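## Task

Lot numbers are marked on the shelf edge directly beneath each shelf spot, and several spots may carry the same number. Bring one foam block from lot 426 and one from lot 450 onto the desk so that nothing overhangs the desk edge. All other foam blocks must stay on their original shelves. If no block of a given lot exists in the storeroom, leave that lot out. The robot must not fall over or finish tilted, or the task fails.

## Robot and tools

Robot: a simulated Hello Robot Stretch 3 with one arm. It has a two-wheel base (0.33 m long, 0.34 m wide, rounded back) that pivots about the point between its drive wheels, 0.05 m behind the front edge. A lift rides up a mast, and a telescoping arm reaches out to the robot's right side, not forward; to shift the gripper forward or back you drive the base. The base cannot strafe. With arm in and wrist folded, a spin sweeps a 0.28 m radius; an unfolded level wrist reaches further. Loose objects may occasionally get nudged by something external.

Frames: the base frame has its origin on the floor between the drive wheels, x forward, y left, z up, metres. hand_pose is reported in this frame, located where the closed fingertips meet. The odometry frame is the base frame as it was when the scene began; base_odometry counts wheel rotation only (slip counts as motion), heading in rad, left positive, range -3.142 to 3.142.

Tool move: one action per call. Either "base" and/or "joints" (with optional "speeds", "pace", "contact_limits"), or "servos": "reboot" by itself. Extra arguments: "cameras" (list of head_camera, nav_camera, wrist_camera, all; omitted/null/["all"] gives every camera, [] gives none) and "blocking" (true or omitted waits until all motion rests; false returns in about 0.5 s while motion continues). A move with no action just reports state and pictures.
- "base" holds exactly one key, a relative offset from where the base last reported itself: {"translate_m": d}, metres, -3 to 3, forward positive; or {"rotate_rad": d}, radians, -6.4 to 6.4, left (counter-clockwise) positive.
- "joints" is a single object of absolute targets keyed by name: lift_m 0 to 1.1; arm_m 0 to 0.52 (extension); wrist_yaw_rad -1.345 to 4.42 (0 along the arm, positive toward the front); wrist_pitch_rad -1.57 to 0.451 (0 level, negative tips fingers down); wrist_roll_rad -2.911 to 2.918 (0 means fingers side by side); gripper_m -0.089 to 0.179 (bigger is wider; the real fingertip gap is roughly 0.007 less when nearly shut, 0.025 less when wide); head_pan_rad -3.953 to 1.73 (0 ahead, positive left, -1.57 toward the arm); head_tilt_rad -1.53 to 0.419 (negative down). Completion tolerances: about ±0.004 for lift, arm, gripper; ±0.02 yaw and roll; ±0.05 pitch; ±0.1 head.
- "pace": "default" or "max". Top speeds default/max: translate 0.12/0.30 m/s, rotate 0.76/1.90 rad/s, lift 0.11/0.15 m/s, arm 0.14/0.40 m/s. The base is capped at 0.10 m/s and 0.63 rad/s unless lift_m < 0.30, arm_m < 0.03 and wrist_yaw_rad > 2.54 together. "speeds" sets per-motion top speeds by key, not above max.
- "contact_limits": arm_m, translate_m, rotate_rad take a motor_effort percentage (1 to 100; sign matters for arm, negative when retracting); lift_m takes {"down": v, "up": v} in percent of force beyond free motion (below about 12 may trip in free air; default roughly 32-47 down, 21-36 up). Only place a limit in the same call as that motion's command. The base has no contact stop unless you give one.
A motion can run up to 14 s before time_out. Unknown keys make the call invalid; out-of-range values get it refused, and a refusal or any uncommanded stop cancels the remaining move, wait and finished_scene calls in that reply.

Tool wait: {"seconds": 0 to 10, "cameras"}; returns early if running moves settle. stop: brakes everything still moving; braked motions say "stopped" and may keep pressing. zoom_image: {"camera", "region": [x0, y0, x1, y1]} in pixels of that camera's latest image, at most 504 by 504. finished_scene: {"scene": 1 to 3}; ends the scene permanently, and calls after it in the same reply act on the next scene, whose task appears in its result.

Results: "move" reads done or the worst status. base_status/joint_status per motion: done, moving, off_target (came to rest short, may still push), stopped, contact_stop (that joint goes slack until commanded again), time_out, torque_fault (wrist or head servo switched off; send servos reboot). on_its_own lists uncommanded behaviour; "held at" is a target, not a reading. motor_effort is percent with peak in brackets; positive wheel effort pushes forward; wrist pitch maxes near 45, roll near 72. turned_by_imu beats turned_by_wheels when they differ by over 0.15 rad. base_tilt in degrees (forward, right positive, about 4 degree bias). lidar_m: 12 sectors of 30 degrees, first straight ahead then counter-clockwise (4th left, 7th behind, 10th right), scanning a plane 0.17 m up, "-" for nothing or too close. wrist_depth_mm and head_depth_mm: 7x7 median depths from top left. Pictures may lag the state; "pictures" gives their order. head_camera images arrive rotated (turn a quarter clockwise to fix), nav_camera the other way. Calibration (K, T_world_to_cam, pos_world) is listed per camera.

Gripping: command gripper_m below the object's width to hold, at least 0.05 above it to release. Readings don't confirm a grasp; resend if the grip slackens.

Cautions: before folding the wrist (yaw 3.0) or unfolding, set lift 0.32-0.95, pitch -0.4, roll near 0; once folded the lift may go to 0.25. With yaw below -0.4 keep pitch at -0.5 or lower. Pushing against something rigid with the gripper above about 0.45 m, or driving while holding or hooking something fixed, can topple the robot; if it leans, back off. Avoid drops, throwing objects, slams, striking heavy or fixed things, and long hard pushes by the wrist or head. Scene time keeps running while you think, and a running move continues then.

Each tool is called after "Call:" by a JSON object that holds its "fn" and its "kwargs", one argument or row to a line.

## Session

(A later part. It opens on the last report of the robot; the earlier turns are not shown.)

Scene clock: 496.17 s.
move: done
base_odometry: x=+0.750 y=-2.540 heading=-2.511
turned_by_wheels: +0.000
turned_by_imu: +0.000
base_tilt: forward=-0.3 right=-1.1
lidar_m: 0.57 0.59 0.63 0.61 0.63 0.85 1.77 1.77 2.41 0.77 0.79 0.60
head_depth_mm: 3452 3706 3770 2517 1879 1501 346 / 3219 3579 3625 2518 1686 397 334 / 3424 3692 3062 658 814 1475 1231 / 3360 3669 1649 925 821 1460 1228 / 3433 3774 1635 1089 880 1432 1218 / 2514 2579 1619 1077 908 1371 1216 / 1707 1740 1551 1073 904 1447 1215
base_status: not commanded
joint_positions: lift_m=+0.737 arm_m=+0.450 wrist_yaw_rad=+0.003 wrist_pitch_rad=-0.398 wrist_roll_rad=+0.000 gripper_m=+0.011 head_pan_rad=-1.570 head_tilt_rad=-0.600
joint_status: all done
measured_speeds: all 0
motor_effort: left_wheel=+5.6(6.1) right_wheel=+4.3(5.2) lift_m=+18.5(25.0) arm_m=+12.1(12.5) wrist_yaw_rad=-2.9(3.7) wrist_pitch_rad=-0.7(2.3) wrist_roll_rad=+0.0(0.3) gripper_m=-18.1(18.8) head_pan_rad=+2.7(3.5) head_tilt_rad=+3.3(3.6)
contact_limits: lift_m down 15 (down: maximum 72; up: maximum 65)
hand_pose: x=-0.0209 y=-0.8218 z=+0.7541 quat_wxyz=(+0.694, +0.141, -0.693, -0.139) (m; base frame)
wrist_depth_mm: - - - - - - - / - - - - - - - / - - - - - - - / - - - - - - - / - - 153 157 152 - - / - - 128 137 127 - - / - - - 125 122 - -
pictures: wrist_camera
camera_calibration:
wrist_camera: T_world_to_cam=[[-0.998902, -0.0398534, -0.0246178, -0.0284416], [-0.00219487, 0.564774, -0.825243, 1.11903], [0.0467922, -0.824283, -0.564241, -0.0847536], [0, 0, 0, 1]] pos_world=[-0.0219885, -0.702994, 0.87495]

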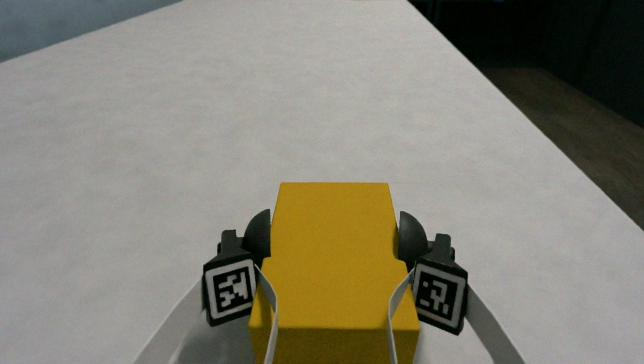

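Contact. Release.

Call:
{"fn": "move", "kwargs": {
  "joints": {"gripper_m": 0.165},
  "cameras": ["wrist_camera"]
}}

Call:
{"fn": "move", "kwargs": {
  "joints": {"lift_m": 0.75},
  "speeds": {"lift_m": 0.04},
  "cameras": []
}}

Call:
{"fn": "move", "kwargs": {
  "joints": {"arm_m": 0.15},
  "cameras": ["wrist_camera", "head_camera"]
}}

Scene clock: 502.57 s.
move: done
base_odometry: x=+0.750 y=-2.540 heading=-2.511
turned_by_wheels: +0.000
turned_by_imu: +0.000
base_tilt: forward=-0.4 right=-1.2
lidar_m: 0.57 0.59 0.63 0.61 0.63 0.85 1.76 1.77 2.40 0.77 0.79 0.60
head_depth_mm: 3429 3633 3650 2555 1896 1504 346 / 3235 3594 3632 2501 1681 396 335 / 3402 3656 3079 661 650 1482 1234 / 3414 3720 1658 1000 822 1477 1226 / 3433 3677 1634 1088 879 1424 1220 / 2523 2577 1607 1079 907 1378 1219 / 1705 1724 1541 1070 899 1449 1215
base_status: not commanded
joint_positions: lift_m=+0.737 arm_m=+0.450 wrist_yaw_rad=+0.003 wrist_pitch_rad=-0.412 wrist_roll_rad=+0.000 gripper_m=+0.165 head_pan_rad=-1.570 head_tilt_rad=-0.600
joint_status: all done
measured_speeds: all 0
motor_effort: left_wheel=+5.4(6.1) right_wheel=+4.7(5.1) lift_m=+29.5(29.8) arm_m=+12.0(13.1) wrist_yaw_rad=-2.1(4.0) wrist_pitch_rad=+1.7(1.8) wrist_roll_rad=+0.0(0.3) gripper_m=+0.6(82.8) head_pan_rad=+3.1(3.7) head_tilt_rad=+3.0(3.7)
contact_limits: lift_m down 15 (down: maximum 72; up: maximum 65)
hand_pose: x=-0.0210 y=-0.8202 z=+0.7511 quat_wxyz=(+0.693, +0.146, -0.692, -0.144) (m; base frame)
wrist_depth_mm: - - - - - - - / - - - - - - - / - - - - - - - / - - - - - - - / - 145 - 151 151 - - / - 123 - 132 128 134 - / - 118 - 125 123 - 102
pictures: wrist_camera
camera_calibration:
wrist_camera: T_world_to_cam=[[-0.998902, -0.0395221, -0.0251462, -0.0277807], [-0.00219562, 0.575722, -0.817642, 1.11881], [0.0467922, -0.81669, -0.575177, -0.0706361], [0, 0, 0, 1]] pos_world=[-0.0219885, -0.70291, 0.873461]

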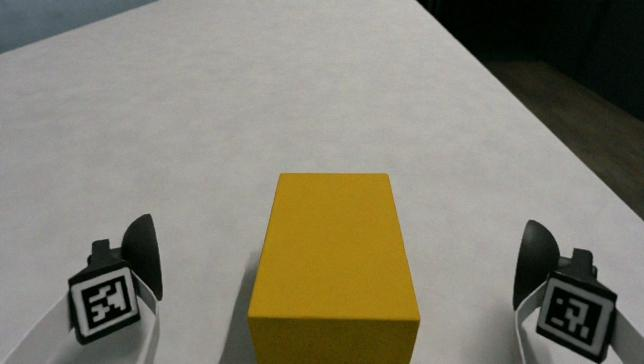

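Scene clock: 503.37 s.
move: done
base_odometry: x=+0.750 y=-2.540 heading=-2.511
turned_by_wheels: +0.000
turned_by_imu: +0.000
base_tilt: forward=-0.4 right=-1.3
lidar_m: 0.57 0.59 0.63 0.61 0.63 0.85 1.77 1.77 2.40 0.77 0.79 0.60
head_depth_mm: 3389 3725 3710 2532 1877 1508 317 / 3167 3605 3637 2488 535 389 322 / 3401 3674 3088 643 813 1474 1235 / 3397 3730 1654 922 827 1473 1230 / 3368 3722 1647 1090 881 1427 1225 / 2491 2579 1617 1080 906 1374 1219 / 1703 1728 1537 1070 903 1450 1214
base_status: not commanded
joint_positions: lift_m=+0.750 arm_m=+0.450 wrist_yaw_rad=+0.003 wrist_pitch_rad=-0.412 wrist_roll_rad=+0.000 gripper_m=+0.165 head_pan_rad=-1.570 head_tilt_rad=-0.600
joint_status: all done
measured_speeds: all 0
motor_effort: left_wheel=+5.2(5.8) right_wheel=+4.3(5.1) lift_m=+28.2(31.7) arm_m=+12.1(12.1) wrist_yaw_rad=-2.4(3.7) wrist_pitch_rad=+1.7(1.8) wrist_roll_rad=-0.1(0.3) gripper_m=+0.4(1.2) head_pan_rad=+2.7(3.5) head_tilt_rad=+2.3(3.5)
hand_pose: x=-0.0210 y=-0.8201 z=+0.7640 quat_wxyz=(+0.693, +0.146, -0.692, -0.144) (m; base frame)
wrist_depth_mm: - - - - - - - / - - - - - - - / - - - - - - - / - - - - - - - / - 145 - 164 - - - / - 123 - 145 144 134 - / - 118 - 129 129 - 102
pictures: none
No camera images: "cameras" was empty.

Scene clock: 506.80 s.
move: done
base_odometry: x=+0.750 y=-2.540 heading=-2.511
turned_by_wheels: +0.000
turned_by_imu: +0.000
base_tilt: forward=-0.3 right=-1.1
lidar_m: 0.57 0.59 0.63 0.61 0.63 0.85 1.76 1.77 2.41 0.77 0.79 0.60
head_depth_mm: 3392 3685 3646 2520 1903 1498 326 / 3176 3632 3606 2499 1743 394 333 / 3406 3631 3078 1110 891 374 382 / 3432 3694 1663 1101 855 408 406 / 3415 3765 1638 1088 877 1378 1227 / 2507 2595 1611 1076 908 1368 1219 / 1695 1716 1544 1071 899 1449 1208
base_status: not commanded
joint_positions: lift_m=+0.750 arm_m=+0.150 wrist_yaw_rad=+0.003 wrist_pitch_rad=-0.412 wrist_roll_rad=+0.000 gripper_m=+0.165 head_pan_rad=-1.570 head_tilt_rad=-0.600
joint_status: all done
measured_speeds: all 0
motor_effort: left_wheel=+5.7(5.9) right_wheel=+4.5(5.4) lift_m=+25.6(28.1) arm_m=-12.3(14.0) wrist_yaw_rad=-2.7(4.8) wrist_pitch_rad=+1.8(2.0) wrist_roll_rad=+0.3(0.3) gripper_m=+1.2(1.2) head_pan_rad=+2.5(3.5) head_tilt_rad=+2.7(3.5)
hand_pose: x=-0.0210 y=-0.5201 z=+0.7640 quat_wxyz=(+0.693, +0.146, -0.692, -0.144) (m; base frame)
wrist_depth_mm: - - - - - - - / - - - - - - - / - - - - - - - / - - - - - - - / - 152 - - - - - / - 142 - - - 135 - / - 914 934 925 920 884 110
pictures: head_camera (sideways), wrist_camera
camera_calibration:
head_camera: T_world_to_cam=[[-0.0467501, 0.519968, -0.852906, 1.12543], [0.997499, -0.0210139, -0.0674867, 0.0813543], [-0.0530138, -0.853927, -0.517685, 0.629597], [0, 0, 0, 1]] pos_world=[0.0048405, -0.0458489, 1.29131]
wrist_camera: T_world_to_cam=[[-0.998902, -0.0395034, -0.0251744, -0.0155671], [-0.00219549, 0.576312, -0.817227, 0.956513], [0.0467916, -0.816274, -0.575766, 0.18248], [0, 0, 0, 1]] pos_world=[-0.0219885, -0.402911, 0.886361]

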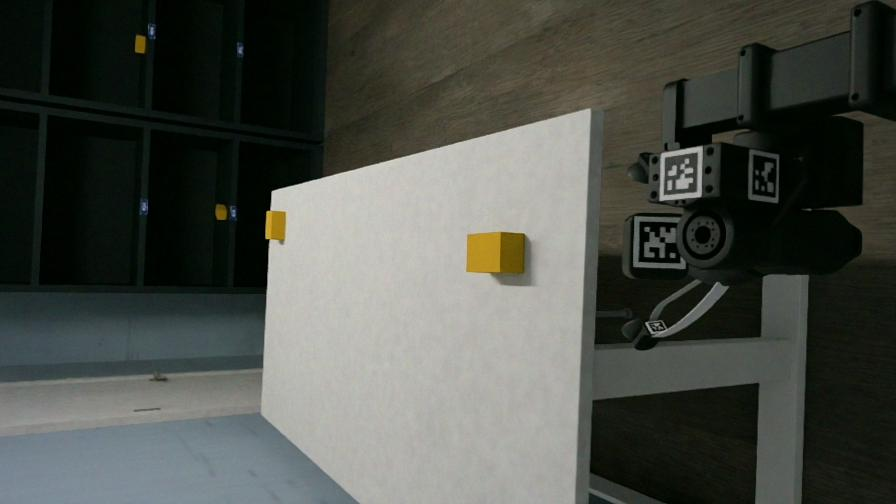

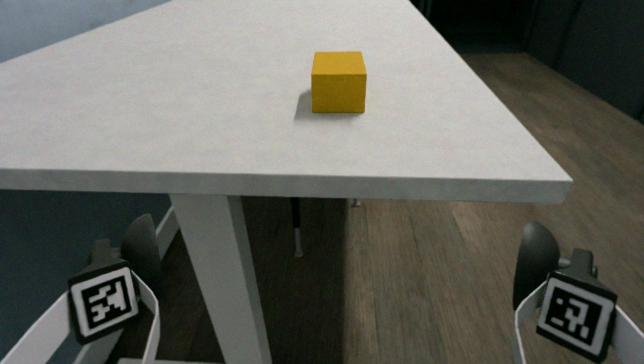

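Both are on the desk.

Call:
{"fn": "finished_scene", "kwargs": {
  "scene": 3
}}

The scene is finished: the task was done.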